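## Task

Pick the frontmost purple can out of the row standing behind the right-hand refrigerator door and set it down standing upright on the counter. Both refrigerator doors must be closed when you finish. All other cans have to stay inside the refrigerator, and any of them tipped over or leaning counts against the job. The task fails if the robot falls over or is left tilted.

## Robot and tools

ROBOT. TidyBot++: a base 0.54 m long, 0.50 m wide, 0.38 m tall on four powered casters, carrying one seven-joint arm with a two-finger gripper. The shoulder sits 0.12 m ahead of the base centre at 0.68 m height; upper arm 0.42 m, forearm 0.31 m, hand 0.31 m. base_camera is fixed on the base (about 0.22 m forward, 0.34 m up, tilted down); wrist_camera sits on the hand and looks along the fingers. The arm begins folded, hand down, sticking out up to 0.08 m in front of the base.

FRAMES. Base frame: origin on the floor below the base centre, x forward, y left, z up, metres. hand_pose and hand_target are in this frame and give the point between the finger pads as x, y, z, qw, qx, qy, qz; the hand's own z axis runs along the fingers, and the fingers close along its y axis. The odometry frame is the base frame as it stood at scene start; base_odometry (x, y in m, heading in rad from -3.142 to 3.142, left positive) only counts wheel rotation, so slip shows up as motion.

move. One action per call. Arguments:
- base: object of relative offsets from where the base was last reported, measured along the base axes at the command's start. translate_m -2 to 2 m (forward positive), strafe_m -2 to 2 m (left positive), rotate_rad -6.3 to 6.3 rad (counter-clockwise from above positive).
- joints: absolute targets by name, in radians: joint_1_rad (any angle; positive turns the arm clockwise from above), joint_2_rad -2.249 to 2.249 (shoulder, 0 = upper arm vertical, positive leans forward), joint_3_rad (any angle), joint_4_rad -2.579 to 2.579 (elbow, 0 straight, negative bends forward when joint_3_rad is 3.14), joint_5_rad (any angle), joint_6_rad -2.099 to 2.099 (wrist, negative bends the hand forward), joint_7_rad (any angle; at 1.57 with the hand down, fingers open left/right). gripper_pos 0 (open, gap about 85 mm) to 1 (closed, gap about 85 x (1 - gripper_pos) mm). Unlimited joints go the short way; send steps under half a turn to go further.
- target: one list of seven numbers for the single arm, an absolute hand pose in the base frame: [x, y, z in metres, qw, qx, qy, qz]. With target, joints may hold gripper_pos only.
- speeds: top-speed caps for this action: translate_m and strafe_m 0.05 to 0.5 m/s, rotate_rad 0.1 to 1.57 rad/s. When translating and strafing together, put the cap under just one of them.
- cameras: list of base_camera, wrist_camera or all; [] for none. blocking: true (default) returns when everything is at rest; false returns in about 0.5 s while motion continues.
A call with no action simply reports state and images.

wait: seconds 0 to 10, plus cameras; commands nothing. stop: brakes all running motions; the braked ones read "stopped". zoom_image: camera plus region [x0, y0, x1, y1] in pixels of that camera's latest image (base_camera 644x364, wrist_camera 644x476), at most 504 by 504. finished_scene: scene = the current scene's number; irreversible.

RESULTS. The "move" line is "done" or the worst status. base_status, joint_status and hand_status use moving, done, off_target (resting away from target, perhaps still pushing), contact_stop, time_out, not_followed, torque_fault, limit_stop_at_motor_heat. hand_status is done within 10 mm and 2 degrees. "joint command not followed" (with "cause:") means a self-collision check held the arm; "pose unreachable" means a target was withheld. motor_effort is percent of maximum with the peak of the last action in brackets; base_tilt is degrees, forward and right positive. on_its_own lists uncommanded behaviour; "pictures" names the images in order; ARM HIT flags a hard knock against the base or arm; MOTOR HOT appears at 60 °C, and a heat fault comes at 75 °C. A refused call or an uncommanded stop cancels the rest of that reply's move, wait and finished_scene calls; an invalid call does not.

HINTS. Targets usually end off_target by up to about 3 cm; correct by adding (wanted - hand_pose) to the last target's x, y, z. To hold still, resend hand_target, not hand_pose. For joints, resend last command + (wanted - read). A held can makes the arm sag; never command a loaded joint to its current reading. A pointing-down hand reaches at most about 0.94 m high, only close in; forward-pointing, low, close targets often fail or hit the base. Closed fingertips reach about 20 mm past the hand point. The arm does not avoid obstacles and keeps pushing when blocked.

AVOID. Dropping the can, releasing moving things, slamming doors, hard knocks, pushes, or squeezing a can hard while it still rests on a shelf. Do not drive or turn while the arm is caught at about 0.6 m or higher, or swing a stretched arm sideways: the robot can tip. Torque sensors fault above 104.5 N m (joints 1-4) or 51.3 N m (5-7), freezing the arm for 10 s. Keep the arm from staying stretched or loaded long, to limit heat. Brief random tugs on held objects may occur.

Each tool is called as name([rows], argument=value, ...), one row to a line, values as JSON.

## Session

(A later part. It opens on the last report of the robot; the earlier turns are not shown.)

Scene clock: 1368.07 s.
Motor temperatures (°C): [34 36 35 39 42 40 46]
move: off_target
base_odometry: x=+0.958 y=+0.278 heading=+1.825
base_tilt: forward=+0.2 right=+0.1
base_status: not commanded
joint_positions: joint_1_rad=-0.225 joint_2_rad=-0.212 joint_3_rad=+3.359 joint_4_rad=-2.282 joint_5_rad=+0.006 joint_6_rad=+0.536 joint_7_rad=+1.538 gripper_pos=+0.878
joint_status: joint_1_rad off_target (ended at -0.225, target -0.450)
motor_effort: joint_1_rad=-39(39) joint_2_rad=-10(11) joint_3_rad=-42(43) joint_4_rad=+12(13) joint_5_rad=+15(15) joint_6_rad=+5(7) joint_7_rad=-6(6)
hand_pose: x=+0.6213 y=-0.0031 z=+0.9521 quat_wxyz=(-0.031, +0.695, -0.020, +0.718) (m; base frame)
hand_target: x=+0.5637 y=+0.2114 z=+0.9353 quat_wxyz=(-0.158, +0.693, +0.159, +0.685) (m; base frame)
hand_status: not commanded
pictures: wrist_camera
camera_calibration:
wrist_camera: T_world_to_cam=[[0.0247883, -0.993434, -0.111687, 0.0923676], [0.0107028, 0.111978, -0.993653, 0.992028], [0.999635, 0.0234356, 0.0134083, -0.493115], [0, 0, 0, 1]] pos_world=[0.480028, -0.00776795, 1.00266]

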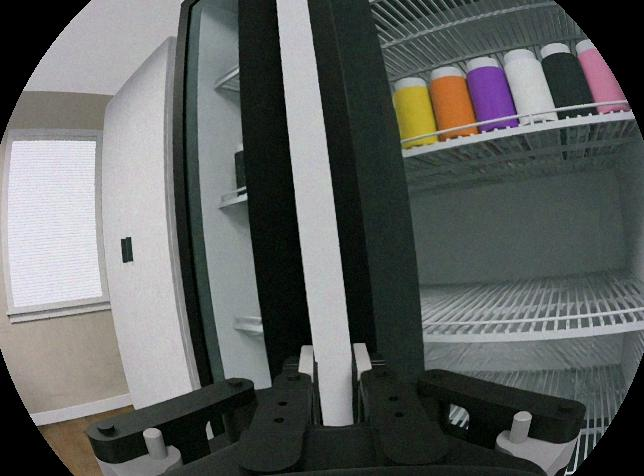

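move(joints={"joint_3_rad": 2.98, "joint_1_rad": -0.45}, cameras=["wrist_camera"])

Scene clock: 1373.30 s.
Motor temperatures (°C): [34 36 35 39 42 40 46]
move: off_target
base_odometry: x=+0.962 y=+0.276 heading=+1.806
base_tilt: forward=+0.2 right=+0.1
base_status: not commanded
joint_positions: joint_1_rad=-0.211 joint_2_rad=-0.211 joint_3_rad=+3.239 joint_4_rad=-2.284 joint_5_rad=-0.024 joint_6_rad=+0.536 joint_7_rad=+1.543 gripper_pos=+0.878
joint_status: joint_1_rad off_target (ended at -0.211, target -0.450); joint_3_rad off_target (ended at +3.239, target +2.980)
motor_effort: joint_1_rad=-44(48) joint_2_rad=-14(17) joint_3_rad=-48(53) joint_4_rad=+17(20) joint_5_rad=+19(20) joint_6_rad=+8(10) joint_7_rad=-5(8)
hand_pose: x=+0.6165 y=+0.0499 z=+0.9523 quat_wxyz=(-0.062, +0.695, +0.012, +0.716) (m; base frame)
hand_target: x=+0.5123 y=+0.2943 z=+0.9330 quat_wxyz=(-0.204, +0.673, +0.233, +0.672) (m; base frame)
hand_status: not commanded
pictures: wrist_camera
camera_calibration:
wrist_camera: T_world_to_cam=[[0.112104, -0.987795, -0.108136, 0.0876501], [0.00182058, 0.109026, -0.994037, 0.992321], [0.993695, 0.111239, 0.0140206, -0.4909], [0, 0, 0, 1]] pos_world=[0.476172, 0.0329991, 1.00277]

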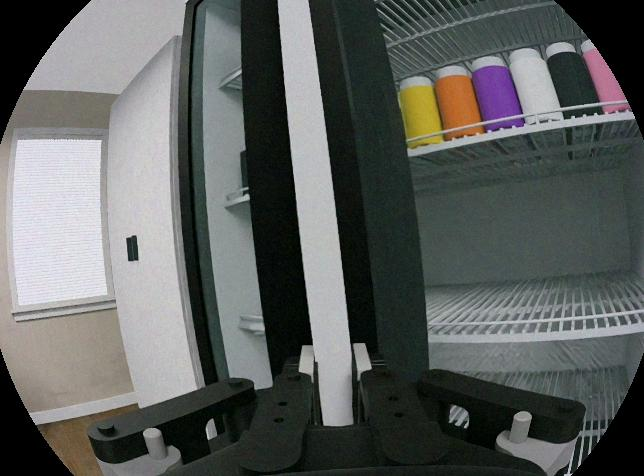

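move(joints={"gripper_pos": 0.25, "joint_1_rad": -0.58, "joint_3_rad": 2.85}, blocking=false, cameras=["wrist_camera"])

wait(seconds=0.2, cameras=["wrist_camera"])

wait(seconds=0.3, cameras=["wrist_camera"])

Scene clock: 1377.70 s.
Motor temperatures (°C): [34 36 36 39 42 40 46]
move: moving
base_odometry: x=+0.965 y=+0.275 heading=+1.795
base_tilt: forward=+0.2 right=+0.1
base_status: not commanded
joint_positions: joint_1_rad=-0.274 joint_2_rad=-0.215 joint_3_rad=+3.172 joint_4_rad=-2.284 joint_5_rad=-0.074 joint_6_rad=+0.536 joint_7_rad=+1.543 gripper_pos=+0.351
joint_status: joint_1_rad moving; joint_3_rad moving; gripper_pos moving
motor_effort: joint_1_rad=-48(51) joint_2_rad=-10(14) joint_3_rad=-52(55) joint_4_rad=+15(18) joint_5_rad=+25(27) joint_6_rad=+3(8) joint_7_rad=-1(5)
hand_pose: x=+0.6050 y=+0.1086 z=+0.9541 quat_wxyz=(-0.110, +0.693, +0.037, +0.711) (m; base frame)
hand_target: x=+0.4358 y=+0.3758 z=+0.9297 quat_wxyz=(-0.266, +0.642, +0.313, +0.647) (m; base frame)
hand_status: not commanded
pictures: wrist_camera
camera_calibration:
wrist_camera: T_world_to_cam=[[0.214262, -0.967011, -0.137771, 0.111369], [-0.0123269, 0.138358, -0.990306, 0.989539], [0.976698, 0.213883, 0.0177247, -0.490352], [0, 0, 0, 1]] pos_world=[0.467262, 0.0756625, 1.00398]

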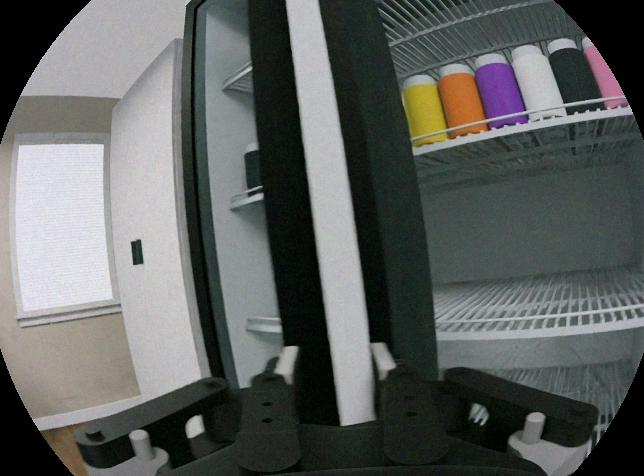

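Scene clock: 1377.90 s.
Motor temperatures (°C): [34 36 36 39 42 40 46]
earlier move: moving
base_odometry: x=+0.968 y=+0.273 heading=+1.779
base_tilt: forward=+0.2 right=+0.1
base_status: not commanded
joint_positions: joint_1_rad=-0.324 joint_2_rad=-0.215 joint_3_rad=+3.120 joint_4_rad=-2.284 joint_5_rad=-0.074 joint_6_rad=+0.536 joint_7_rad=+1.543 gripper_pos=+0.249
joint_status: joint_1_rad moving; joint_3_rad moving; gripper_pos moving
motor_effort: joint_1_rad=-43(51) joint_2_rad=-11(14) joint_3_rad=-46(55) joint_4_rad=+19(19) joint_5_rad=+22(27) joint_6_rad=+4(8) joint_7_rad=-2(5)
hand_pose: x=+0.5899 y=+0.1596 z=+0.9540 quat_wxyz=(-0.142, +0.690, +0.076, +0.706) (m; base frame)
hand_target: x=+0.4192 y=+0.3894 z=+0.9289 quat_wxyz=(-0.278, +0.635, +0.327, +0.642) (m; base frame)
hand_status: not commanded
wait: 0.20 s; no rest
pictures: wrist_camera
camera_calibration:
wrist_camera: T_world_to_cam=[[0.311113, -0.941883, -0.12675, 0.0922889], [-0.0225961, 0.126, -0.991773, 0.991626], [0.950104, 0.311418, 0.0179175, -0.486621], [0, 0, 0, 1]] pos_world=[0.456035, 0.113523, 1.00388]

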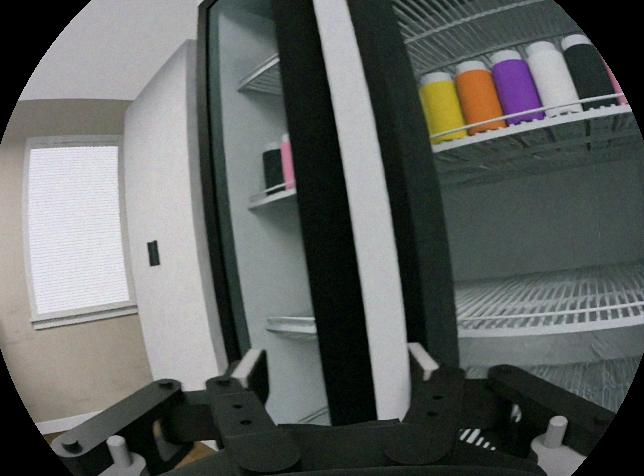

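Scene clock: 1378.20 s.
Motor temperatures (°C): [34 36 36 39 42 40 46]
earlier move: moving
base_odometry: x=+0.969 y=+0.272 heading=+1.774
base_tilt: forward=+0.2 right=+0.1
base_status: not commanded
joint_positions: joint_1_rad=-0.339 joint_2_rad=-0.215 joint_3_rad=+3.105 joint_4_rad=-2.284 joint_5_rad=-0.074 joint_6_rad=+0.536 joint_7_rad=+1.543 gripper_pos=+0.249
joint_status: joint_1_rad moving; joint_3_rad moving; the others done
motor_effort: joint_1_rad=-43(51) joint_2_rad=-10(14) joint_3_rad=-48(55) joint_4_rad=+17(19) joint_5_rad=+23(27) joint_6_rad=+4(8) joint_7_rad=-2(5)
hand_pose: x=+0.5846 y=+0.1740 z=+0.9538 quat_wxyz=(-0.151, +0.689, +0.087, +0.704) (m; base frame)
hand_target: x=+0.4192 y=+0.3894 z=+0.9289 quat_wxyz=(-0.278, +0.635, +0.327, +0.642) (m; base frame)
hand_status: not commanded
wait: 0.30 s; no rest
pictures: wrist_camera
camera_calibration:
wrist_camera: T_world_to_cam=[[0.33848, -0.93283, -0.123528, 0.0868273], [-0.0252657, 0.12222, -0.992181, 0.992174], [0.940634, 0.338954, 0.0178004, -0.485166], [0, 0, 0, 1]] pos_world=[0.452042, 0.124181, 1.00378]

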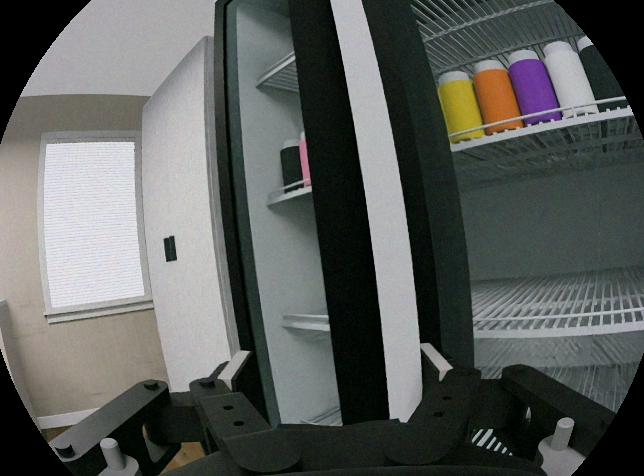

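wait(seconds=0, cameras=["wrist_camera"])

zoom_image(camera="wrist_camera", region=[180, 260, 500, 460])

Scene clock: 1380.73 s.
Motor temperatures (°C): [34 36 36 39 42 40 46]
earlier move: off_target
base_odometry: x=+0.969 y=+0.272 heading=+1.774
base_tilt: forward=+0.2 right=+0.1
base_status: not commanded
joint_positions: joint_1_rad=-0.339 joint_2_rad=-0.215 joint_3_rad=+3.105 joint_4_rad=-2.284 joint_5_rad=-0.074 joint_6_rad=+0.536 joint_7_rad=+1.543 gripper_pos=+0.249
joint_status: joint_1_rad off_target (ended at -0.339, target -0.580); joint_3_rad off_target (ended at +3.105, target +2.850); the others done
motor_effort: joint_1_rad=-44(51) joint_2_rad=-10(14) joint_3_rad=-48(55) joint_4_rad=+16(19) joint_5_rad=+23(27) joint_6_rad=+3(8) joint_7_rad=-2(5)
hand_pose: x=+0.5846 y=+0.1740 z=+0.9538 quat_wxyz=(-0.151, +0.689, +0.087, +0.704) (m; base frame)
hand_target: x=+0.4192 y=+0.3894 z=+0.9289 quat_wxyz=(-0.278, +0.635, +0.327, +0.642) (m; base frame)
hand_status: not commanded
pictures: wrist_camera
camera_calibration:
wrist_camera: T_world_to_cam=[[0.33848, -0.93283, -0.123528, 0.0868273], [-0.0252657, 0.12222, -0.992181, 0.992174], [0.940634, 0.338954, 0.0178004, -0.485166], [0, 0, 0, 1]] pos_world=[0.452042, 0.124181, 1.00378]

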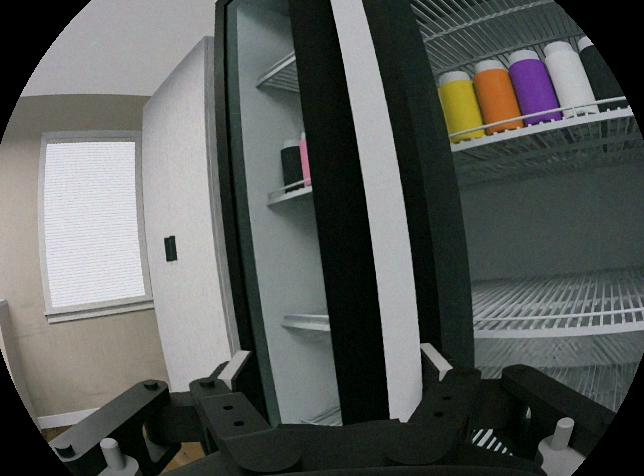

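Scaled by 1.575.

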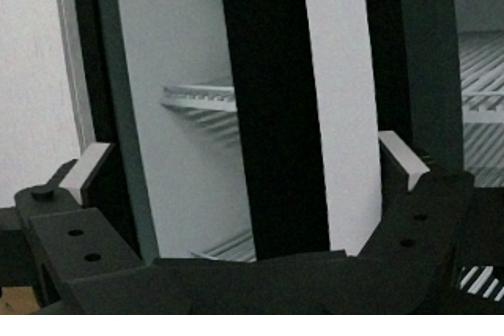

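move(base={"translate_m": -0.014, "strafe_m": 0.091, "rotate_rad": -0.15}, speeds={"translate_m": 0.12, "rotate_rad": 0.2}, cameras=["wrist_camera"])

Scene clock: 1393.20 s.
Motor temperatures (°C): [34 36 36 39 42 40 46]
move: done
base_odometry: x=+0.883 y=+0.240 heading=+1.623
base_tilt: forward=+0.2 right=+0.0
base_status: done
joint_positions: joint_1_rad=-0.399 joint_2_rad=-0.216 joint_3_rad=+3.044 joint_4_rad=-2.286 joint_5_rad=-0.074 joint_6_rad=+0.536 joint_7_rad=+1.543 gripper_pos=+0.249
joint_status: not commanded
on_its_own: joint_1_rad moved -0.060 toward your old target -0.580; joint_3_rad moved -0.061 toward your old target +2.850
motor_effort: joint_1_rad=-34(41) joint_2_rad=-14(15) joint_3_rad=-37(45) joint_4_rad=+17(22) joint_5_rad=+18(21) joint_6_rad=+6(7) joint_7_rad=-2(2)
hand_pose: x=+0.5578 y=+0.2312 z=+0.9527 quat_wxyz=(-0.188, +0.682, +0.133, +0.694) (m; base frame)
hand_target: x=+0.4192 y=+0.3894 z=+0.9289 quat_wxyz=(-0.278, +0.635, +0.327, +0.642) (m; base frame)
hand_status: not commanded
pictures: wrist_camera
camera_calibration:
wrist_camera: T_world_to_cam=[[0.448136, -0.887116, -0.110456, 0.0648315], [-0.0352006, 0.105951, -0.993748, 0.994125], [0.893272, 0.449222, 0.0162532, -0.476981], [0, 0, 0, 1]] pos_world=[0.432015, 0.166455, 1.00282]

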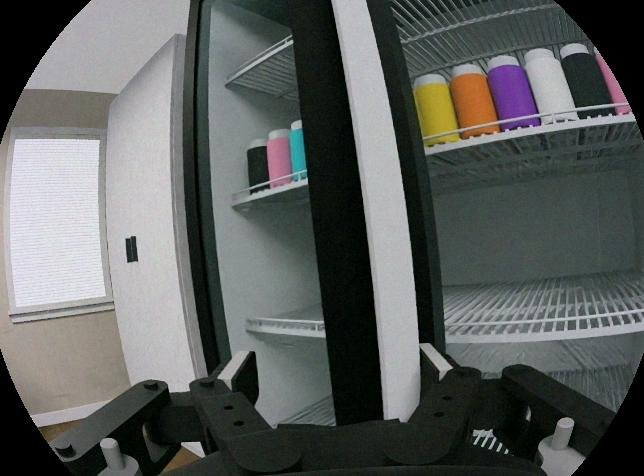

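move(joints={"joint_1_rad": -0.66, "joint_3_rad": 2.8}, cameras=["wrist_camera"])

move(base={"translate_m": -0.05, "strafe_m": 0.0, "rotate_rad": -0.05}, speeds={"translate_m": 0.1, "rotate_rad": 0.1}, cameras=["wrist_camera"])

Scene clock: 1409.17 s.
Motor temperatures (°C): [35 36 36 39 42 40 46]
move: off_target
base_odometry: x=+0.884 y=+0.240 heading=+1.622
base_tilt: forward=+0.3 right=+0.0
base_status: not commanded
joint_positions: joint_1_rad=-0.407 joint_2_rad=-0.216 joint_3_rad=+3.044 joint_4_rad=-2.286 joint_5_rad=-0.074 joint_6_rad=+0.536 joint_7_rad=+1.543 gripper_pos=+0.249
joint_status: joint_1_rad off_target (ended at -0.407, target -0.660); joint_3_rad off_target (ended at +3.044, target +2.800)
motor_effort: joint_1_rad=-45(45) joint_2_rad=-14(15) joint_3_rad=-48(49) joint_4_rad=+18(19) joint_5_rad=+23(23) joint_6_rad=+5(6) joint_7_rad=-1(2)
hand_pose: x=+0.5558 y=+0.2350 z=+0.9527 quat_wxyz=(-0.191, +0.681, +0.136, +0.694) (m; base frame)
hand_target: x=+0.3645 y=+0.4265 z=+0.9269 quat_wxyz=(-0.315, +0.612, +0.371, +0.623) (m; base frame)
hand_status: not commanded
pictures: wrist_camera
camera_calibration:
wrist_camera: T_world_to_cam=[[0.45578, -0.883207, -0.110496, 0.0639686], [-0.0361347, 0.105678, -0.993744, 0.994231], [0.889359, 0.456922, 0.0162514, -0.476513], [0, 0, 0, 1]] pos_world=[0.430562, 0.169159, 1.00282]

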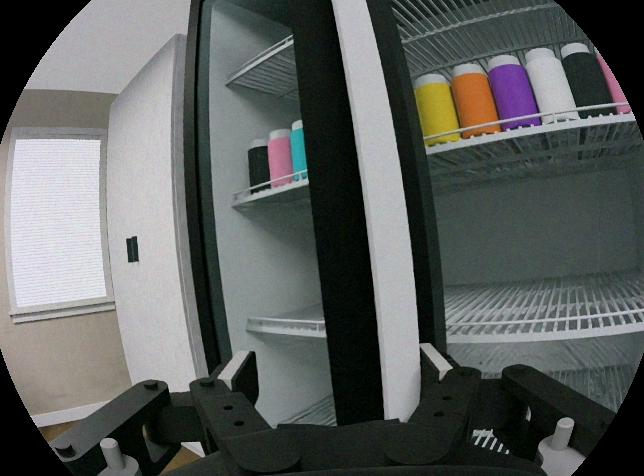

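Scene clock: 1410.47 s.
Motor temperatures (°C): [35 36 36 39 42 40 46]
move: done
base_odometry: x=+0.886 y=+0.190 heading=+1.572
base_tilt: forward=+0.2 right=+0.0
base_status: done
joint_positions: joint_1_rad=-0.668 joint_2_rad=-0.224 joint_3_rad=+2.795 joint_4_rad=-2.288 joint_5_rad=+0.050 joint_6_rad=+0.536 joint_7_rad=+1.543 gripper_pos=+0.250
joint_status: not commanded
on_its_own: joint_1_rad moved -0.261 to your old target -0.660; joint_3_rad moved -0.249 to your old target +2.800
motor_effort: joint_1_rad=+0(42) joint_2_rad=-10(16) joint_3_rad=+2(45) joint_4_rad=+20(20) joint_5_rad=+0(22) joint_6_rad=+9(10) joint_7_rad=+1(2)
hand_pose: x=+0.3575 y=+0.4335 z=+0.9476 quat_wxyz=(-0.325, +0.590, +0.372, +0.639) (m; base frame)
hand_target: x=+0.3645 y=+0.4265 z=+0.9269 quat_wxyz=(-0.315, +0.612, +0.371, +0.623) (m; base frame)
hand_status: not commanded
pictures: wrist_camera
camera_calibration:
wrist_camera: T_world_to_cam=[[0.861009, -0.505872, 0.0525178, -0.133802], [0.0490129, -0.020249, -0.998593, 0.989793], [0.506223, 0.862371, 0.00735964, -0.421106], [0, 0, 0, 1]] pos_world=[0.279866, 0.315506, 0.998526]

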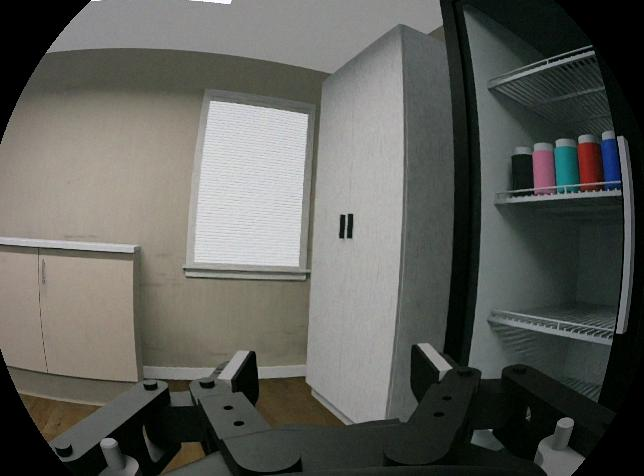

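move(joints={"joint_1_rad": -0.012, "joint_2_rad": -0.224, "joint_3_rad": 3.162, "joint_4_rad": -2.305, "joint_5_rad": 0.044, "joint_6_rad": 0.50, "joint_7_rad": 1.536, "gripper_pos": 0.7}, base={"translate_m": -0.10, "rotate_rad": -0.35}, cameras=["wrist_camera"])

Scene clock: 1434.67 s.
Motor temperatures (°C): [34 36 36 39 42 40 46]
move: done
base_odometry: x=+0.886 y=+0.090 heading=+1.222
base_tilt: forward=+0.2 right=+0.0
base_status: done
joint_positions: joint_1_rad=-0.031 joint_2_rad=-0.224 joint_3_rad=+3.148 joint_4_rad=-2.288 joint_5_rad=+0.050 joint_6_rad=+0.536 joint_7_rad=+1.543 gripper_pos=+0.700
joint_status: all done
motor_effort: joint_1_rad=+1(3) joint_2_rad=-11(13) joint_3_rad=+1(4) joint_4_rad=+20(21) joint_5_rad=+0(1) joint_6_rad=+9(10) joint_7_rad=+0(1)
hand_pose: x=+0.6130 y=+0.0209 z=+0.9562 quat_wxyz=(-0.013, +0.692, +0.022, +0.722) (m; base frame)
hand_target: x=+0.6113 y=+0.0029 z=+0.9353 quat_wxyz=(-0.005, +0.711, +0.004, +0.703) (m; base frame)
hand_status: not commanded
pictures: wrist_camera
camera_calibration:
wrist_camera: T_world_to_cam=[[0.0573134, -0.998066, -0.0240864, 0.013259], [0.0210884, 0.025331, -0.999457, 0.994533], [0.998133, 0.0567743, 0.0224994, -0.493904], [0, 0, 0, 1]] pos_world=[0.471249, 0.0160819, 1.00542]

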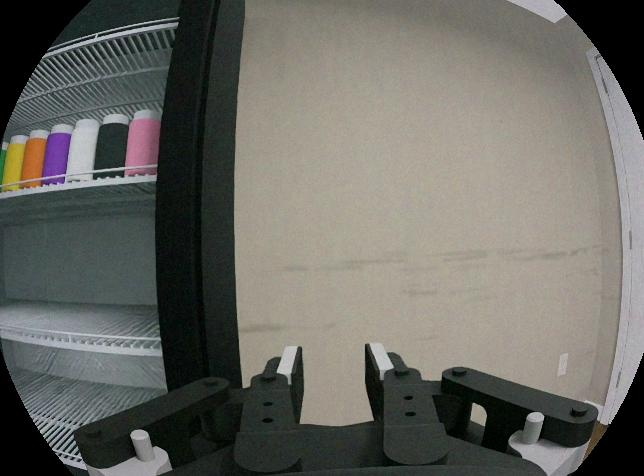

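move(base={"strafe_m": 0.452, "translate_m": 0.31}, cameras=["wrist_camera"])

Scene clock: 1439.50 s.
Motor temperatures (°C): [34 36 36 39 42 40 46]
move: done
base_odometry: x=+0.568 y=+0.535 heading=+1.222
base_tilt: forward=+0.1 right=+0.0
base_status: done
joint_positions: joint_1_rad=+0.056 joint_2_rad=-0.367 joint_3_rad=+3.232 joint_4_rad=-2.403 joint_5_rad=+0.034 joint_6_rad=+0.534 joint_7_rad=+1.543 gripper_pos=+0.700
joint_status: not commanded
motor_effort: joint_1_rad=-13(16) joint_2_rad=+18(22) joint_3_rad=-14(16) joint_4_rad=+38(42) joint_5_rad=+8(9) joint_6_rad=+11(12) joint_7_rad=-1(1)
hand_pose: x=+0.5562 y=-0.0641 z=+0.9545 quat_wxyz=(+0.035, +0.681, -0.053, +0.730) (m; base frame)
hand_target: x=+0.6113 y=+0.0029 z=+0.9353 quat_wxyz=(-0.005, +0.711, +0.004, +0.703) (m; base frame)
hand_status: not commanded
pictures: wrist_camera
camera_calibration:
wrist_camera: T_world_to_cam=[[-0.11382, -0.99114, -0.0684641, 0.0696935], [0.055643, 0.0624442, -0.996496, 0.976522], [0.991942, -0.117231, 0.0480426, -0.464407], [0, 0, 0, 1]] pos_world=[0.41426, -0.0463449, 1.00018]

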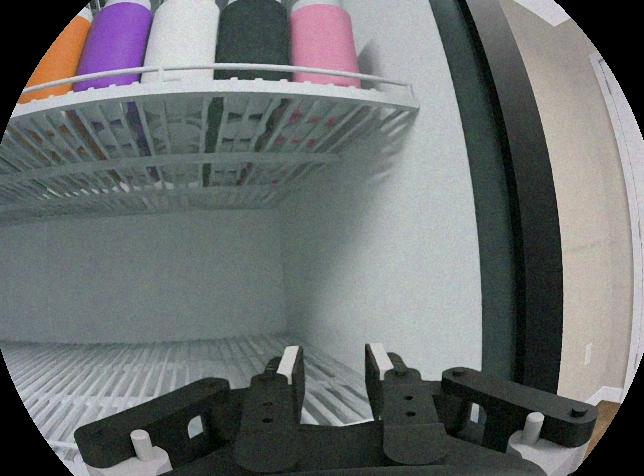

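move(base={"translate_m": -0.14}, cameras=["wrist_camera"])

Scene clock: 1443.20 s.
Motor temperatures (°C): [34 36 36 39 42 40 46]
move: done
base_odometry: x=+0.520 y=+0.404 heading=+1.221
base_tilt: forward=+0.2 right=+0.0
base_status: done
joint_positions: joint_1_rad=-0.006 joint_2_rad=-0.220 joint_3_rad=+3.163 joint_4_rad=-2.317 joint_5_rad=+0.034 joint_6_rad=+0.534 joint_7_rad=+1.543 gripper_pos=+0.700
joint_status: not commanded
motor_effort: joint_1_rad=+0(13) joint_2_rad=-11(20) joint_3_rad=+1(14) joint_4_rad=+20(36) joint_5_rad=+1(8) joint_6_rad=+9(10) joint_7_rad=+0(1)
hand_pose: x=+0.6104 y=-0.0018 z=+0.9369 quat_wxyz=(-0.002, +0.705, +0.000, +0.710) (m; base frame)
hand_target: x=+0.6113 y=+0.0029 z=+0.9353 quat_wxyz=(-0.005, +0.711, +0.004, +0.703) (m; base frame)
hand_status: not commanded
pictures: wrist_camera
camera_calibration:
wrist_camera: T_world_to_cam=[[0.00932671, -0.999066, -0.0422029, 0.036605], [-0.012491, 0.0420851, -0.999036, 0.995936], [0.999878, 0.00984488, -0.0120868, -0.458337], [0, 0, 0, 1]] pos_world=[0.47038, -0.000830976, 0.990981]

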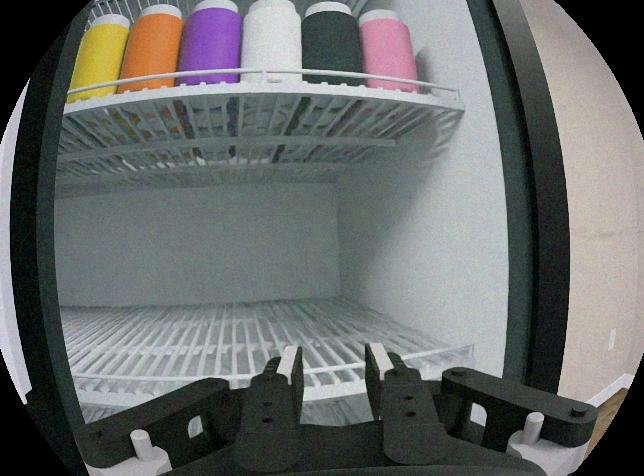

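move(base={"strafe_m": 0.2}, cameras=["wrist_camera"])

Scene clock: 1446.80 s.
Motor temperatures (°C): [34 36 36 39 42 40 46]
move: done
base_odometry: x=+0.332 y=+0.472 heading=+1.221
base_tilt: forward=+0.2 right=+0.0
base_status: done
joint_positions: joint_1_rad=+0.010 joint_2_rad=-0.220 joint_3_rad=+3.187 joint_4_rad=-2.317 joint_5_rad=+0.033 joint_6_rad=+0.533 joint_7_rad=+1.543 gripper_pos=+0.700
joint_status: not commanded
motor_effort: joint_1_rad=-3(10) joint_2_rad=-10(12) joint_3_rad=-4(10) joint_4_rad=+20(23) joint_5_rad=+2(6) joint_6_rad=+10(12) joint_7_rad=-1(1)
hand_pose: x=+0.6102 y=-0.0225 z=+0.9368 quat_wxyz=(+0.010, +0.704, -0.016, +0.710) (m; base frame)
hand_target: x=+0.6113 y=+0.0029 z=+0.9353 quat_wxyz=(-0.005, +0.711, +0.004, +0.703) (m; base frame)
hand_status: not commanded
pictures: wrist_camera
camera_calibration:
wrist_camera: T_world_to_cam=[[-0.0303809, -0.998379, -0.0481204, 0.0456545], [-0.0108684, 0.0484697, -0.998766, 0.99564], [0.999479, -0.0298204, -0.0123234, -0.458344], [0, 0, 0, 1]] pos_world=[0.470314, -0.0163459, 0.99096]

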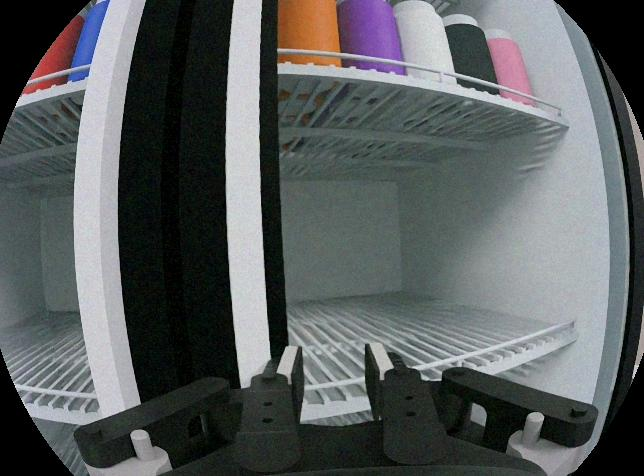

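move(base={"translate_m": -0.06}, cameras=[])

move(base={"strafe_m": 0.05}, cameras=["wrist_camera"])

Scene clock: 1450.43 s.
Motor temperatures (°C): [34 36 36 39 42 40 46]
move: done
base_odometry: x=+0.311 y=+0.416 heading=+1.221
base_tilt: forward=+0.2 right=+0.0
base_status: done
joint_positions: joint_1_rad=-0.001 joint_2_rad=-0.225 joint_3_rad=+3.171 joint_4_rad=-2.317 joint_5_rad=+0.033 joint_6_rad=+0.533 joint_7_rad=+1.543 gripper_pos=+0.700
joint_status: not commanded
motor_effort: joint_1_rad=+0(3) joint_2_rad=-11(14) joint_3_rad=+1(3) joint_4_rad=+20(21) joint_5_rad=+0(2) joint_6_rad=+9(10) joint_7_rad=+1(1)
hand_pose: x=+0.6093 y=-0.0087 z=+0.9390 quat_wxyz=(+0.002, +0.703, -0.006, +0.711) (m; base frame)
hand_target: x=+0.6113 y=+0.0029 z=+0.9353 quat_wxyz=(-0.005, +0.711, +0.004, +0.703) (m; base frame)
hand_status: not commanded
pictures: none
No camera images: "cameras" was empty.

Scene clock: 1451.43 s.
Motor temperatures (°C): [34 36 36 39 42 40 46]
move: done
base_odometry: x=+0.264 y=+0.433 heading=+1.221
base_tilt: forward=+0.2 right=+0.0
base_status: done
joint_positions: joint_1_rad=-0.001 joint_2_rad=-0.225 joint_3_rad=+3.167 joint_4_rad=-2.317 joint_5_rad=+0.033 joint_6_rad=+0.533 joint_7_rad=+1.543 gripper_pos=+0.700
joint_status: not commanded
motor_effort: joint_1_rad=+1(2) joint_2_rad=-11(12) joint_3_rad=-1(2) joint_4_rad=+20(21) joint_5_rad=+0(1) joint_6_rad=+9(9) joint_7_rad=+0(1)
hand_pose: x=+0.6093 y=-0.0063 z=+0.9390 quat_wxyz=(+0.001, +0.703, -0.004, +0.711) (m; base frame)
hand_target: x=+0.6113 y=+0.0029 z=+0.9353 quat_wxyz=(-0.005, +0.711, +0.004, +0.703) (m; base frame)
hand_status: not commanded
pictures: wrist_camera
camera_calibration:
wrist_camera: T_world_to_cam=[[0.000503426, -0.99904, -0.0437963, 0.0390256], [-0.00793144, 0.0437909, -0.999009, 0.995415], [0.999968, 0.000850294, -0.00790178, -0.461239], [0, 0, 0, 1]] pos_world=[0.4691, -0.00420975, 0.992493]

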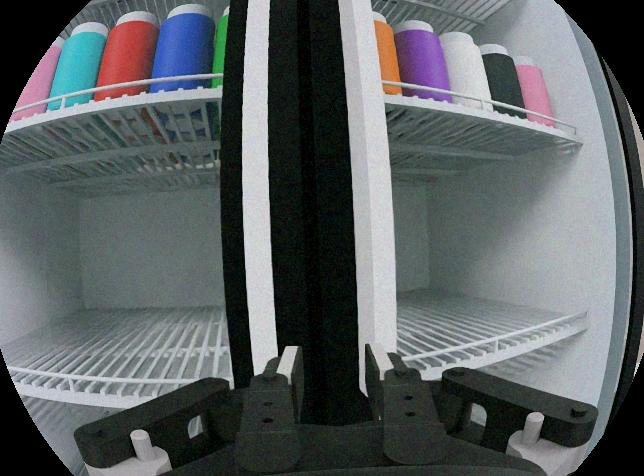

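move(base={"translate_m": -0.03, "strafe_m": 0.055, "rotate_rad": -0.15}, cameras=["wrist_camera"])

Scene clock: 1456.23 s.
Motor temperatures (°C): [34 36 36 39 42 40 46]
move: done
base_odometry: x=+0.202 y=+0.423 heading=+1.071
base_tilt: forward=+0.2 right=+0.0
base_status: done
joint_positions: joint_1_rad=-0.001 joint_2_rad=-0.224 joint_3_rad=+3.167 joint_4_rad=-2.317 joint_5_rad=+0.033 joint_6_rad=+0.533 joint_7_rad=+1.543 gripper_pos=+0.700
joint_status: not commanded
motor_effort: joint_1_rad=+1(2) joint_2_rad=-11(13) joint_3_rad=+1(2) joint_4_rad=+19(21) joint_5_rad=+0(1) joint_6_rad=+9(10) joint_7_rad=+0(1)
hand_pose: x=+0.6094 y=-0.0063 z=+0.9389 quat_wxyz=(+0.001, +0.703, -0.004, +0.711) (m; base frame)
hand_target: x=+0.6113 y=+0.0029 z=+0.9353 quat_wxyz=(-0.005, +0.711, +0.004, +0.703) (m; base frame)
hand_status: not commanded
pictures: wrist_camera
camera_calibration:
wrist_camera: T_world_to_cam=[[0.00058176, -0.999041, -0.0437896, 0.0390118], [-0.00814077, 0.0437834, -0.999008, 0.995439], [0.999967, 0.000937664, -0.00810749, -0.461098], [0, 0, 0, 1]] pos_world=[0.469164, -0.00417704, 0.992421]

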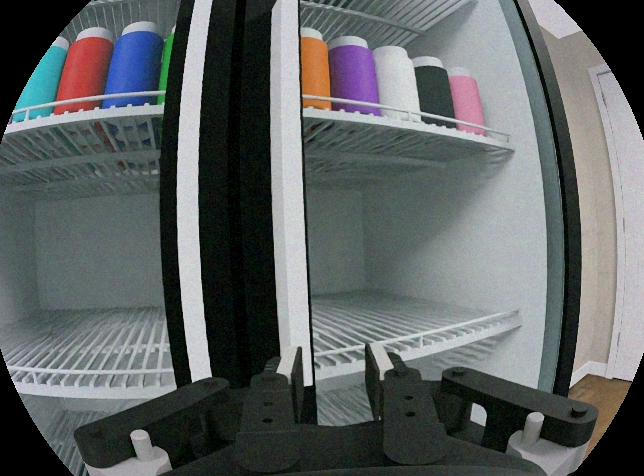

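move(base={"translate_m": -0.03, "strafe_m": -0.13, "rotate_rad": 0.25}, cameras=["wrist_camera"])

Scene clock: 1464.60 s.
Motor temperatures (°C): [34 36 36 39 42 40 46]
move: done
base_odometry: x=+0.302 y=+0.335 heading=+1.321
base_tilt: forward=+0.2 right=+0.0
base_status: done
joint_positions: joint_1_rad=-0.002 joint_2_rad=-0.224 joint_3_rad=+3.166 joint_4_rad=-2.317 joint_5_rad=+0.033 joint_6_rad=+0.533 joint_7_rad=+1.543 gripper_pos=+0.700
joint_status: not commanded
motor_effort: joint_1_rad=+1(3) joint_2_rad=-11(13) joint_3_rad=+1(4) joint_4_rad=+18(21) joint_5_rad=+0(1) joint_6_rad=+9(10) joint_7_rad=+0(1)
hand_pose: x=+0.6096 y=-0.0055 z=+0.9385 quat_wxyz=(+0.000, +0.703, -0.003, +0.711) (m; base frame)
hand_target: x=+0.6113 y=+0.0029 z=+0.9353 quat_wxyz=(-0.005, +0.711, +0.004, +0.703) (m; base frame)
hand_status: not commanded
pictures: wrist_camera
camera_calibration:
wrist_camera: T_world_to_cam=[[0.00211493, -0.999047, -0.0435872, 0.0386912], [-0.00888404, 0.0435668, -0.999011, 0.995527], [0.999958, 0.00250007, -0.00878343, -0.460626], [0, 0, 0, 1]] pos_world=[0.469369, -0.003566, 0.992183]

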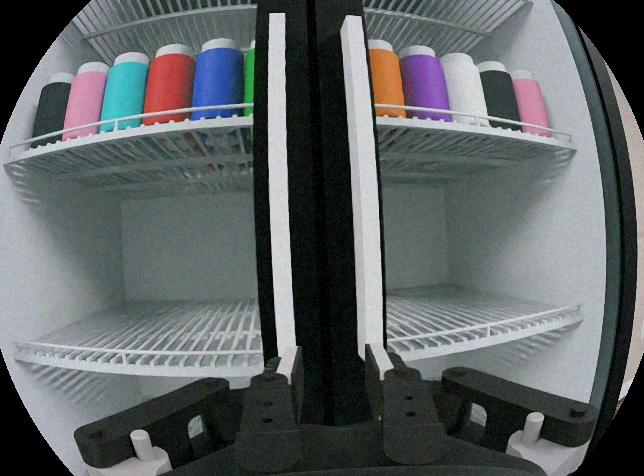

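move(base={"translate_m": 0.04, "strafe_m": -0.092, "rotate_rad": 0.1}, joints={"joint_2_rad": -0.224, "joint_4_rad": -2.29}, cameras=["wrist_camera"])

Scene clock: 1468.80 s.
Motor temperatures (°C): [34 36 36 39 42 40 46]
move: done
base_odometry: x=+0.401 y=+0.351 heading=+1.422
base_tilt: forward=+0.2 right=+0.0
base_status: done
joint_positions: joint_1_rad=-0.005 joint_2_rad=-0.224 joint_3_rad=+3.165 joint_4_rad=-2.312 joint_5_rad=+0.033 joint_6_rad=+0.533 joint_7_rad=+1.543 gripper_pos=+0.700
joint_status: all done
motor_effort: joint_1_rad=+1(3) joint_2_rad=-11(13) joint_3_rad=+1(3) joint_4_rad=+20(21) joint_5_rad=+0(1) joint_6_rad=+9(9) joint_7_rad=+1(1)
hand_pose: x=+0.6103 y=-0.0036 z=+0.9416 quat_wxyz=(-0.001, +0.701, -0.002, +0.713) (m; base frame)
hand_target: x=+0.6136 y=+0.0028 z=+0.9441 quat_wxyz=(-0.005, +0.706, +0.004, +0.709) (m; base frame)
hand_status: not commanded
pictures: wrist_camera
camera_calibration:
wrist_camera: T_world_to_cam=[[0.00607815, -0.999047, -0.043224, 0.0379399], [-0.00376168, 0.0432017, -0.999059, 0.995435], [0.999974, 0.00623503, -0.00349551, -0.466303], [0, 0, 0, 1]] pos_world=[0.469805, -0.00219333, 0.994509]

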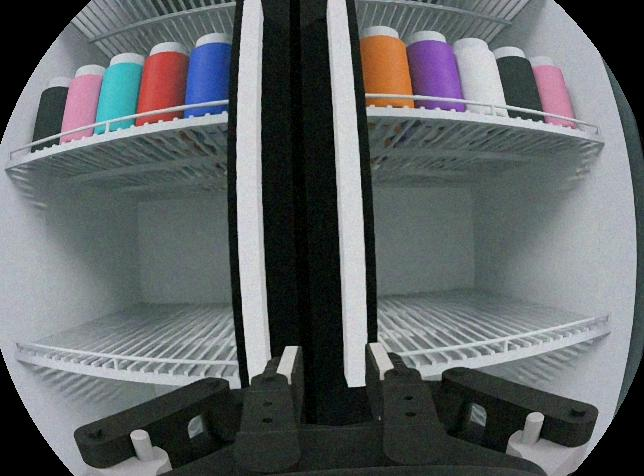

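move(base={"translate_m": 0.05, "strafe_m": -0.022}, speeds={"translate_m": 0.15}, joints={"joint_2_rad": -0.226, "joint_4_rad": -2.27}, cameras=["wrist_camera"])

Scene clock: 1472.07 s.
Motor temperatures (°C): [34 36 36 40 42 40 46]
move: done
base_odometry: x=+0.430 y=+0.397 heading=+1.422
base_tilt: forward=+0.2 right=+0.0
base_status: done
joint_positions: joint_1_rad=-0.005 joint_2_rad=-0.220 joint_3_rad=+3.165 joint_4_rad=-2.297 joint_5_rad=+0.033 joint_6_rad=+0.533 joint_7_rad=+1.543 gripper_pos=+0.700
joint_status: all done
motor_effort: joint_1_rad=+1(2) joint_2_rad=-11(14) joint_3_rad=+1(3) joint_4_rad=+20(21) joint_5_rad=+0(1) joint_6_rad=+9(10) joint_7_rad=+1(1)
hand_pose: x=+0.6135 y=-0.0037 z=+0.9484 quat_wxyz=(-0.001, +0.698, -0.002, +0.717) (m; base frame)
hand_target: x=+0.6159 y=+0.0027 z=+0.9569 quat_wxyz=(-0.005, +0.698, +0.005, +0.716) (m; base frame)
hand_status: not commanded
pictures: wrist_camera
camera_calibration:
wrist_camera: T_world_to_cam=[[0.0064747, -0.99906, -0.0428722, 0.0375575], [0.00719055, 0.0429185, -0.999053, 0.995483], [0.999953, 0.00616029, 0.00746167, -0.479828], [0, 0, 0, 1]] pos_world=[0.472404, -0.00224663, 0.999731]

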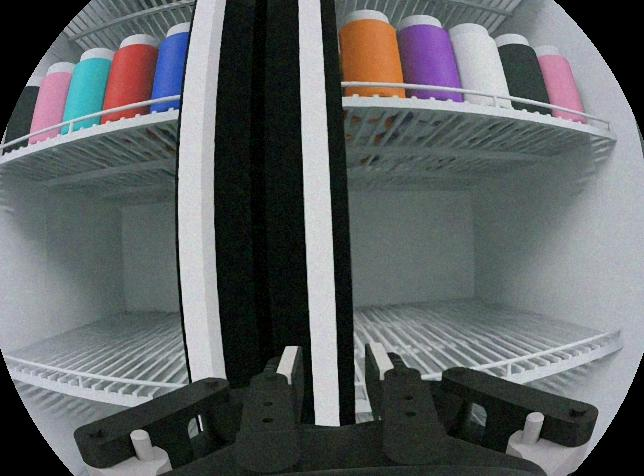

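move(base={"translate_m": 0.035}, speeds={"translate_m": 0.15}, cameras=["wrist_camera"])

move(joints={"gripper_pos": 1.0}, cameras=[])

Scene clock: 1475.87 s.
Motor temperatures (°C): [34 36 36 40 42 40 46]
move: done
base_odometry: x=+0.436 y=+0.432 heading=+1.422
base_tilt: forward=+0.2 right=+0.0
base_status: done
joint_positions: joint_1_rad=-0.005 joint_2_rad=-0.217 joint_3_rad=+3.165 joint_4_rad=-2.295 joint_5_rad=+0.033 joint_6_rad=+0.533 joint_7_rad=+1.543 gripper_pos=+0.700
joint_status: not commanded
motor_effort: joint_1_rad=+1(2) joint_2_rad=-11(15) joint_3_rad=+2(2) joint_4_rad=+20(21) joint_5_rad=+1(1) joint_6_rad=+9(10) joint_7_rad=+0(1)
hand_pose: x=+0.6147 y=-0.0037 z=+0.9476 quat_wxyz=(-0.001, +0.698, -0.002, +0.716) (m; base frame)
hand_target: x=+0.6159 y=+0.0027 z=+0.9569 quat_wxyz=(-0.005, +0.698, +0.005, +0.716) (m; base frame)
hand_status: not commanded
pictures: wrist_camera
camera_calibration:
wrist_camera: T_world_to_cam=[[0.00638984, -0.999062, -0.0428336, 0.0375291], [0.00542903, 0.0428685, -0.999066, 0.995866], [0.999965, 0.00615133, 0.00569786, -0.479388], [0, 0, 0, 1]] pos_world=[0.473725, -0.00224861, 0.999275]

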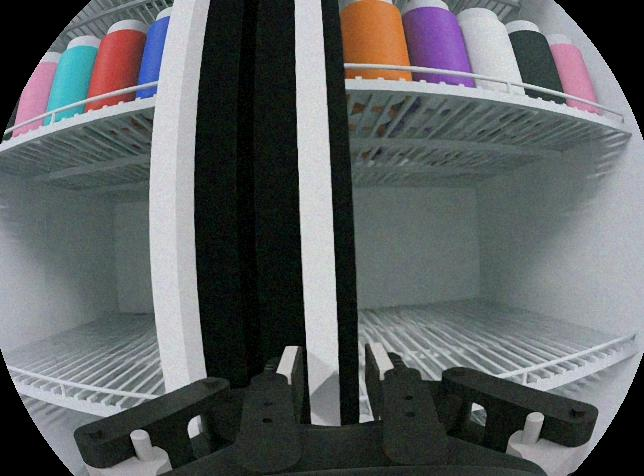

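Scene clock: 1476.57 s.
Motor temperatures (°C): [34 36 36 40 42 40 46]
move: off_target
base_odometry: x=+0.436 y=+0.432 heading=+1.422
base_tilt: forward=+0.2 right=+0.0
base_status: not commanded
joint_positions: joint_1_rad=-0.009 joint_2_rad=-0.217 joint_3_rad=+3.160 joint_4_rad=-2.296 joint_5_rad=+0.033 joint_6_rad=+0.533 joint_7_rad=+1.543 gripper_pos=+0.923
joint_status: gripper_pos off_target (ended at +0.923, target +1.000)
motor_effort: joint_1_rad=+1(5) joint_2_rad=-11(12) joint_3_rad=+0(5) joint_4_rad=+23(25) joint_5_rad=+0(2) joint_6_rad=+11(12) joint_7_rad=+0(1)
hand_pose: x=+0.6144 y=+0.0013 z=+0.9477 quat_wxyz=(-0.004, +0.698, +0.002, +0.716) (m; base frame)
hand_target: x=+0.6159 y=+0.0027 z=+0.9569 quat_wxyz=(-0.005, +0.698, +0.005, +0.716) (m; base frame)
hand_status: not commanded
pictures: none
No camera images: "cameras" was empty.

move(joints={"gripper_pos": 0.7}, cameras=[])

move(base={"translate_m": 0.02}, speeds={"translate_m": 0.15}, cameras=[])

move(joints={"gripper_pos": 1.0}, cameras=["wrist_camera"])

Scene clock: 1479.87 s.
Motor temperatures (°C): [34 36 36 40 42 40 46]
move: done
base_odometry: x=+0.436 y=+0.432 heading=+1.422
base_tilt: forward=+0.2 right=+0.0
base_status: not commanded
joint_positions: joint_1_rad=-0.009 joint_2_rad=-0.217 joint_3_rad=+3.161 joint_4_rad=-2.290 joint_5_rad=+0.033 joint_6_rad=+0.533 joint_7_rad=+1.543 gripper_pos=+0.700
joint_status: all done
motor_effort: joint_1_rad=+0(2) joint_2_rad=-12(13) joint_3_rad=+1(2) joint_4_rad=+21(24) joint_5_rad=+0(1) joint_6_rad=+9(11) joint_7_rad=+0(1)
hand_pose: x=+0.6151 y=+0.0010 z=+0.9507 quat_wxyz=(-0.004, +0.696, +0.002, +0.718) (m; base frame)
hand_target: x=+0.6159 y=+0.0027 z=+0.9569 quat_wxyz=(-0.005, +0.698, +0.005, +0.716) (m; base frame)
hand_status: not commanded
pictures: none
No camera images: "cameras" was empty.

Scene clock: 1480.63 s.
Motor temperatures (°C): [34 36 36 40 42 40 46]
move: done
base_odometry: x=+0.439 y=+0.452 heading=+1.422
base_tilt: forward=+0.2 right=+0.0
base_status: done
joint_positions: joint_1_rad=-0.009 joint_2_rad=-0.216 joint_3_rad=+3.161 joint_4_rad=-2.290 joint_5_rad=+0.033 joint_6_rad=+0.533 joint_7_rad=+1.543 gripper_pos=+0.700
joint_status: not commanded
motor_effort: joint_1_rad=+1(2) joint_2_rad=-12(15) joint_3_rad=+2(2) joint_4_rad=+20(21) joint_5_rad=+0(1) joint_6_rad=+9(10) joint_7_rad=+0(1)
hand_pose: x=+0.6155 y=+0.0010 z=+0.9502 quat_wxyz=(-0.004, +0.697, +0.002, +0.717) (m; base frame)
hand_target: x=+0.6159 y=+0.0027 z=+0.9569 quat_wxyz=(-0.005, +0.698, +0.005, +0.716) (m; base frame)
hand_status: not commanded
pictures: none
No camera images: "cameras" was empty.

Scene clock: 1481.33 s.
Motor temperatures (°C): [34 36 36 40 42 40 46]
move: off_target
base_odometry: x=+0.439 y=+0.451 heading=+1.422
base_tilt: forward=+0.2 right=+0.0
base_status: not commanded
joint_positions: joint_1_rad=-0.010 joint_2_rad=-0.216 joint_3_rad=+3.160 joint_4_rad=-2.290 joint_5_rad=+0.033 joint_6_rad=+0.532 joint_7_rad=+1.543 gripper_pos=+0.878
joint_status: gripper_pos off_target (ended at +0.878, target +1.000)
motor_effort: joint_1_rad=+2(4) joint_2_rad=-12(12) joint_3_rad=+1(3) joint_4_rad=+23(25) joint_5_rad=-2(2) joint_6_rad=+11(12) joint_7_rad=+0(1)
hand_pose: x=+0.6154 y=+0.0013 z=+0.9502 quat_wxyz=(-0.004, +0.697, +0.002, +0.717) (m; base frame)
hand_target: x=+0.6159 y=+0.0027 z=+0.9569 quat_wxyz=(-0.005, +0.698, +0.005, +0.716) (m; base frame)
hand_status: not commanded
pictures: wrist_camera
camera_calibration:
wrist_camera: T_world_to_cam=[[0.0159614, -0.999, -0.0417558, 0.0356389], [0.00875254, 0.0418991, -0.999084, 0.99614], [0.999834, 0.0155813, 0.00941256, -0.483621], [0, 0, 0, 1]] pos_world=[0.474253, 0.00140137, 1.00127]

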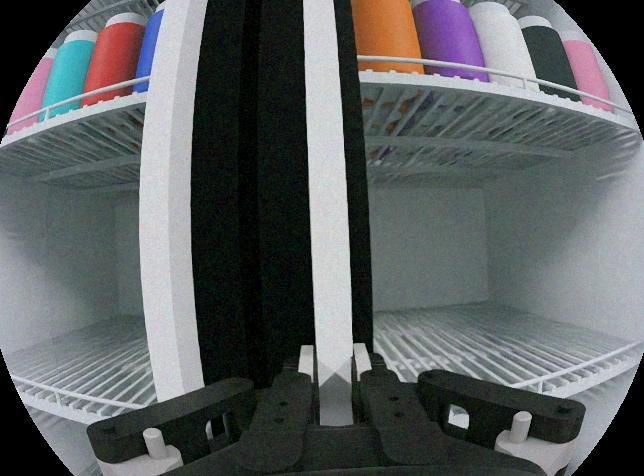

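move(base={"translate_m": -0.04}, speeds={"translate_m": 0.1}, cameras=[])

move(base={"translate_m": -0.04}, speeds={"translate_m": 0.1}, cameras=[])

move(base={"translate_m": -0.07, "strafe_m": -0.134, "rotate_rad": 0.2}, speeds={"translate_m": 0.15, "rotate_rad": 0.2}, cameras=[])

move(base={"translate_m": -0.07, "strafe_m": -0.134, "rotate_rad": 0.2}, speeds={"translate_m": 0.15, "rotate_rad": 0.2}, cameras=[])

move(base={"translate_m": -0.07, "strafe_m": -0.134, "rotate_rad": 0.2}, speeds={"translate_m": 0.15, "rotate_rad": 0.2}, cameras=["wrist_camera"])

Scene clock: 1488.50 s.
Motor temperatures (°C): [34 36 36 40 42 40 46]
move: done
base_odometry: x=+0.433 y=+0.413 heading=+1.422
base_tilt: forward=+0.3 right=+0.0
base_status: done
joint_positions: joint_1_rad=-0.010 joint_2_rad=-0.135 joint_3_rad=+3.161 joint_4_rad=-2.218 joint_5_rad=+0.033 joint_6_rad=+0.532 joint_7_rad=+1.543 gripper_pos=+0.879
joint_status: not commanded
motor_effort: joint_1_rad=+2(4) joint_2_rad=-30(32) joint_3_rad=+1(3) joint_4_rad=+7(22) joint_5_rad=-1(2) joint_6_rad=+8(10) joint_7_rad=+1(1)
hand_pose: x=+0.6480 y=+0.0007 z=+0.9507 quat_wxyz=(-0.003, +0.700, +0.002, +0.714) (m; base frame)
hand_target: x=+0.6159 y=+0.0027 z=+0.9569 quat_wxyz=(-0.005, +0.698, +0.005, +0.716) (m; base frame)
hand_status: not commanded
pictures: none
No camera images: "cameras" was empty.

Scene clock: 1489.57 s.
Motor temperatures (°C): [34 36 36 40 42 40 46]
move: done
base_odometry: x=+0.427 y=+0.373 heading=+1.422
base_tilt: forward=+0.2 right=+0.0
base_status: done
joint_positions: joint_1_rad=-0.006 joint_2_rad=-0.188 joint_3_rad=+3.174 joint_4_rad=-2.264 joint_5_rad=+0.033 joint_6_rad=+0.528 joint_7_rad=+1.543 gripper_pos=+0.879
joint_status: not commanded
motor_effort: joint_1_rad=-3(5) joint_2_rad=-19(34) joint_3_rad=-3(6) joint_4_rad=+17(21) joint_5_rad=-1(1) joint_6_rad=+10(12) joint_7_rad=-1(1)
hand_pose: x=+0.6270 y=-0.0085 z=+0.9504 quat_wxyz=(+0.002, +0.699, -0.005, +0.715) (m; base frame)
hand_target: x=+0.6159 y=+0.0027 z=+0.9569 quat_wxyz=(-0.005, +0.698, +0.005, +0.716) (m; base frame)
hand_status: not commanded
pictures: none
No camera images: "cameras" was empty.

Scene clock: 1491.20 s.
Motor temperatures (°C): [34 36 36 40 42 40 46]
move: done
base_odometry: x=+0.549 y=+0.284 heading=+1.622
base_tilt: forward=+0.2 right=+0.0
base_status: done
joint_positions: joint_1_rad=+0.011 joint_2_rad=-0.188 joint_3_rad=+3.191 joint_4_rad=-2.264 joint_5_rad=+0.033 joint_6_rad=+0.528 joint_7_rad=+1.543 gripper_pos=+0.879
joint_status: not commanded
motor_effort: joint_1_rad=-3(9) joint_2_rad=-18(21) joint_3_rad=-4(10) joint_4_rad=+17(21) joint_5_rad=+1(3) joint_6_rad=+10(13) joint_7_rad=-1(1)
hand_pose: x=+0.6265 y=-0.0261 z=+0.9503 quat_wxyz=(+0.013, +0.699, -0.018, +0.715) (m; base frame)
hand_target: x=+0.6159 y=+0.0027 z=+0.9569 quat_wxyz=(-0.005, +0.698, +0.005, +0.716) (m; base frame)
hand_status: not commanded
pictures: none
No camera images: "cameras" was empty.

Scene clock: 1492.87 s.
Motor temperatures (°C): [34 36 36 40 42 40 46]
move: done
base_odometry: x=+0.687 y=+0.221 heading=+1.823
base_tilt: forward=+0.2 right=+0.0
base_status: done
joint_positions: joint_1_rad=+0.025 joint_2_rad=-0.188 joint_3_rad=+3.205 joint_4_rad=-2.263 joint_5_rad=+0.033 joint_6_rad=+0.527 joint_7_rad=+1.543 gripper_pos=+0.879
joint_status: not commanded
motor_effort: joint_1_rad=-5(11) joint_2_rad=-17(21) joint_3_rad=-8(13) joint_4_rad=+16(20) joint_5_rad=+2(5) joint_6_rad=+9(12) joint_7_rad=+0(1)
hand_pose: x=+0.6260 y=-0.0412 z=+0.9503 quat_wxyz=(+0.022, +0.699, -0.029, +0.715) (m; base frame)
hand_target: x=+0.6159 y=+0.0027 z=+0.9569 quat_wxyz=(-0.005, +0.698, +0.005, +0.716) (m; base frame)
hand_status: not commanded
pictures: none
No camera images: "cameras" was empty.

Scene clock: 1494.53 s.
Motor temperatures (°C): [34 36 36 40 42 40 46]
move: done
base_odometry: x=+0.834 y=+0.187 heading=+2.023
base_tilt: forward=+0.2 right=+0.0
base_status: done
joint_positions: joint_1_rad=+0.037 joint_2_rad=-0.187 joint_3_rad=+3.216 joint_4_rad=-2.262 joint_5_rad=+0.033 joint_6_rad=+0.527 joint_7_rad=+1.543 gripper_pos=+0.879
joint_status: not commanded
motor_effort: joint_1_rad=-9(14) joint_2_rad=-17(21) joint_3_rad=-9(16) joint_4_rad=+15(20) joint_5_rad=+4(6) joint_6_rad=+9(12) joint_7_rad=+0(1)
hand_pose: x=+0.6254 y=-0.0527 z=+0.9503 quat_wxyz=(+0.029, +0.698, -0.037, +0.714) (m; base frame)
hand_target: x=+0.6159 y=+0.0027 z=+0.9569 quat_wxyz=(-0.005, +0.698, +0.005, +0.716) (m; base frame)
hand_status: not commanded
pictures: wrist_camera
camera_calibration:
wrist_camera: T_world_to_cam=[[-0.0850449, -0.995041, -0.0515857, 0.0542674], [0.00712374, 0.0511647, -0.998665, 0.999524], [0.996352, -0.0852989, 0.00273711, -0.489557], [0, 0, 0, 1]] pos_world=[0.485266, -0.0389008, 1.00233]

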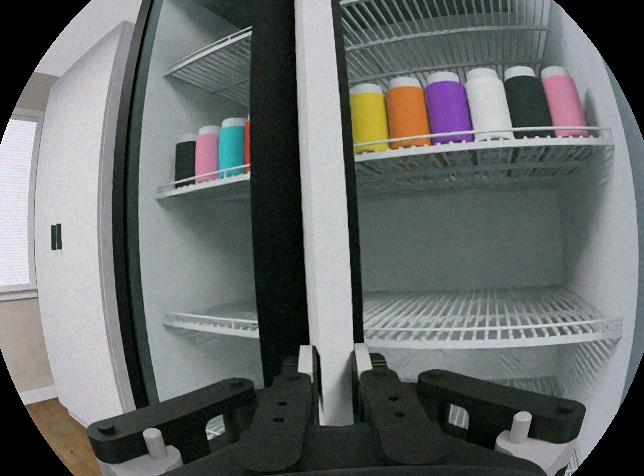

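move(joints={"joint_1_rad": -0.25, "joint_3_rad": 3.08, "joint_2_rad": -0.27, "joint_4_rad": -2.31}, cameras=[])

move(joints={"joint_1_rad": -0.45, "joint_3_rad": 2.98, "joint_2_rad": -0.29, "joint_4_rad": -2.335}, cameras=["wrist_camera"])

Scene clock: 1500.03 s.
Motor temperatures (°C): [34 36 36 40 42 40 46]
move: done
base_odometry: x=+0.834 y=+0.187 heading=+2.022
base_tilt: forward=+0.2 right=+0.0
base_status: not commanded
joint_positions: joint_1_rad=-0.258 joint_2_rad=-0.254 joint_3_rad=+3.073 joint_4_rad=-2.292 joint_5_rad=+0.055 joint_6_rad=+0.527 joint_7_rad=+1.543 gripper_pos=+0.999
joint_status: all done
on_its_own: gripper_pos moved +0.120 to your old target +1.000
motor_effort: joint_1_rad=+1(32) joint_2_rad=-10(21) joint_3_rad=+1(36) joint_4_rad=+20(21) joint_5_rad=+0(16) joint_6_rad=+9(11) joint_7_rad=+0(3)
hand_pose: x=+0.5742 y=+0.1683 z=+0.9650 quat_wxyz=(-0.114, +0.673, +0.133, +0.718) (m; base frame)
hand_target: x=+0.5712 y=+0.1576 z=+0.9540 quat_wxyz=(-0.111, +0.686, +0.122, +0.709) (m; base frame)
hand_status: not commanded
pictures: none
No camera images: "cameras" was empty.

Scene clock: 1501.20 s.
Motor temperatures (°C): [34 36 36 40 42 40 46]
move: done
base_odometry: x=+0.834 y=+0.187 heading=+2.022
base_tilt: forward=+0.2 right=+0.0
base_status: not commanded
joint_positions: joint_1_rad=-0.434 joint_2_rad=-0.269 joint_3_rad=+2.991 joint_4_rad=-2.313 joint_5_rad=+0.055 joint_6_rad=+0.527 joint_7_rad=+1.543 gripper_pos=+0.999
joint_status: all done
motor_effort: joint_1_rad=+1(3) joint_2_rad=-10(11) joint_3_rad=+2(4) joint_4_rad=+20(21) joint_5_rad=+0(1) joint_6_rad=+9(9) joint_7_rad=+0(1)
hand_pose: x=+0.5073 y=+0.2795 z=+0.9582 quat_wxyz=(-0.196, +0.651, +0.227, +0.697) (m; base frame)
hand_target: x=+0.4937 y=+0.2837 z=+0.9465 quat_wxyz=(-0.203, +0.660, +0.232, +0.685) (m; base frame)
hand_status: not commanded
pictures: wrist_camera
camera_calibration:
wrist_camera: T_world_to_cam=[[0.576696, -0.816653, 0.0223448, -0.0812366], [0.0366575, -0.00145661, -0.999327, 0.991668], [0.816136, 0.577126, 0.0290965, -0.462556], [0, 0, 0, 1]] pos_world=[0.388005, 0.202056, 1.00627]

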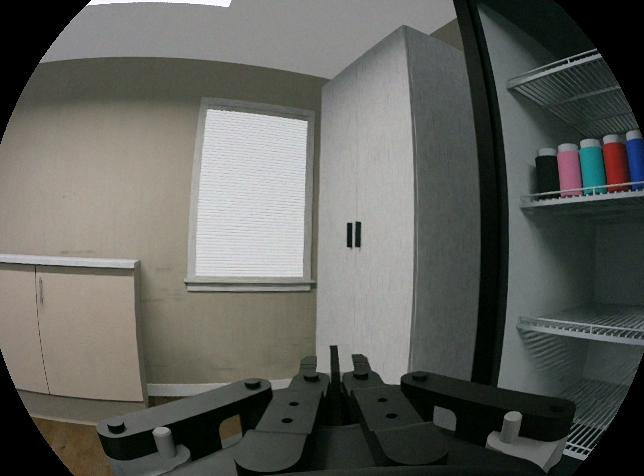

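move(joints={"joint_1_rad": -0.012, "joint_2_rad": -0.224, "joint_3_rad": 3.162, "joint_4_rad": -2.29, "joint_5_rad": 0.044, "joint_6_rad": 0.50, "joint_7_rad": 1.536, "gripper_pos": 0.7}, base={"translate_m": -0.12, "rotate_rad": -0.6}, cameras=[])

Scene clock: 1505.97 s.
Motor temperatures (°C): [34 36 36 40 42 40 46]
move: done
base_odometry: x=+0.886 y=+0.079 heading=+1.422
base_tilt: forward=+0.2 right=+0.0
base_status: done
joint_positions: joint_1_rad=-0.028 joint_2_rad=-0.236 joint_3_rad=+3.152 joint_4_rad=-2.313 joint_5_rad=+0.055 joint_6_rad=+0.527 joint_7_rad=+1.543 gripper_pos=+0.700
joint_status: all done
motor_effort: joint_1_rad=+1(4) joint_2_rad=-11(13) joint_3_rad=+1(4) joint_4_rad=+20(21) joint_5_rad=+0(1) joint_6_rad=+9(10) joint_7_rad=+1(1)
hand_pose: x=+0.6065 y=+0.0183 z=+0.9447 quat_wxyz=(-0.010, +0.700, +0.023, +0.714) (m; base frame)
hand_target: x=+0.6136 y=+0.0028 z=+0.9441 quat_wxyz=(-0.005, +0.706, +0.004, +0.709) (m; base frame)
hand_status: not commanded
pictures: none
No camera images: "cameras" was empty.


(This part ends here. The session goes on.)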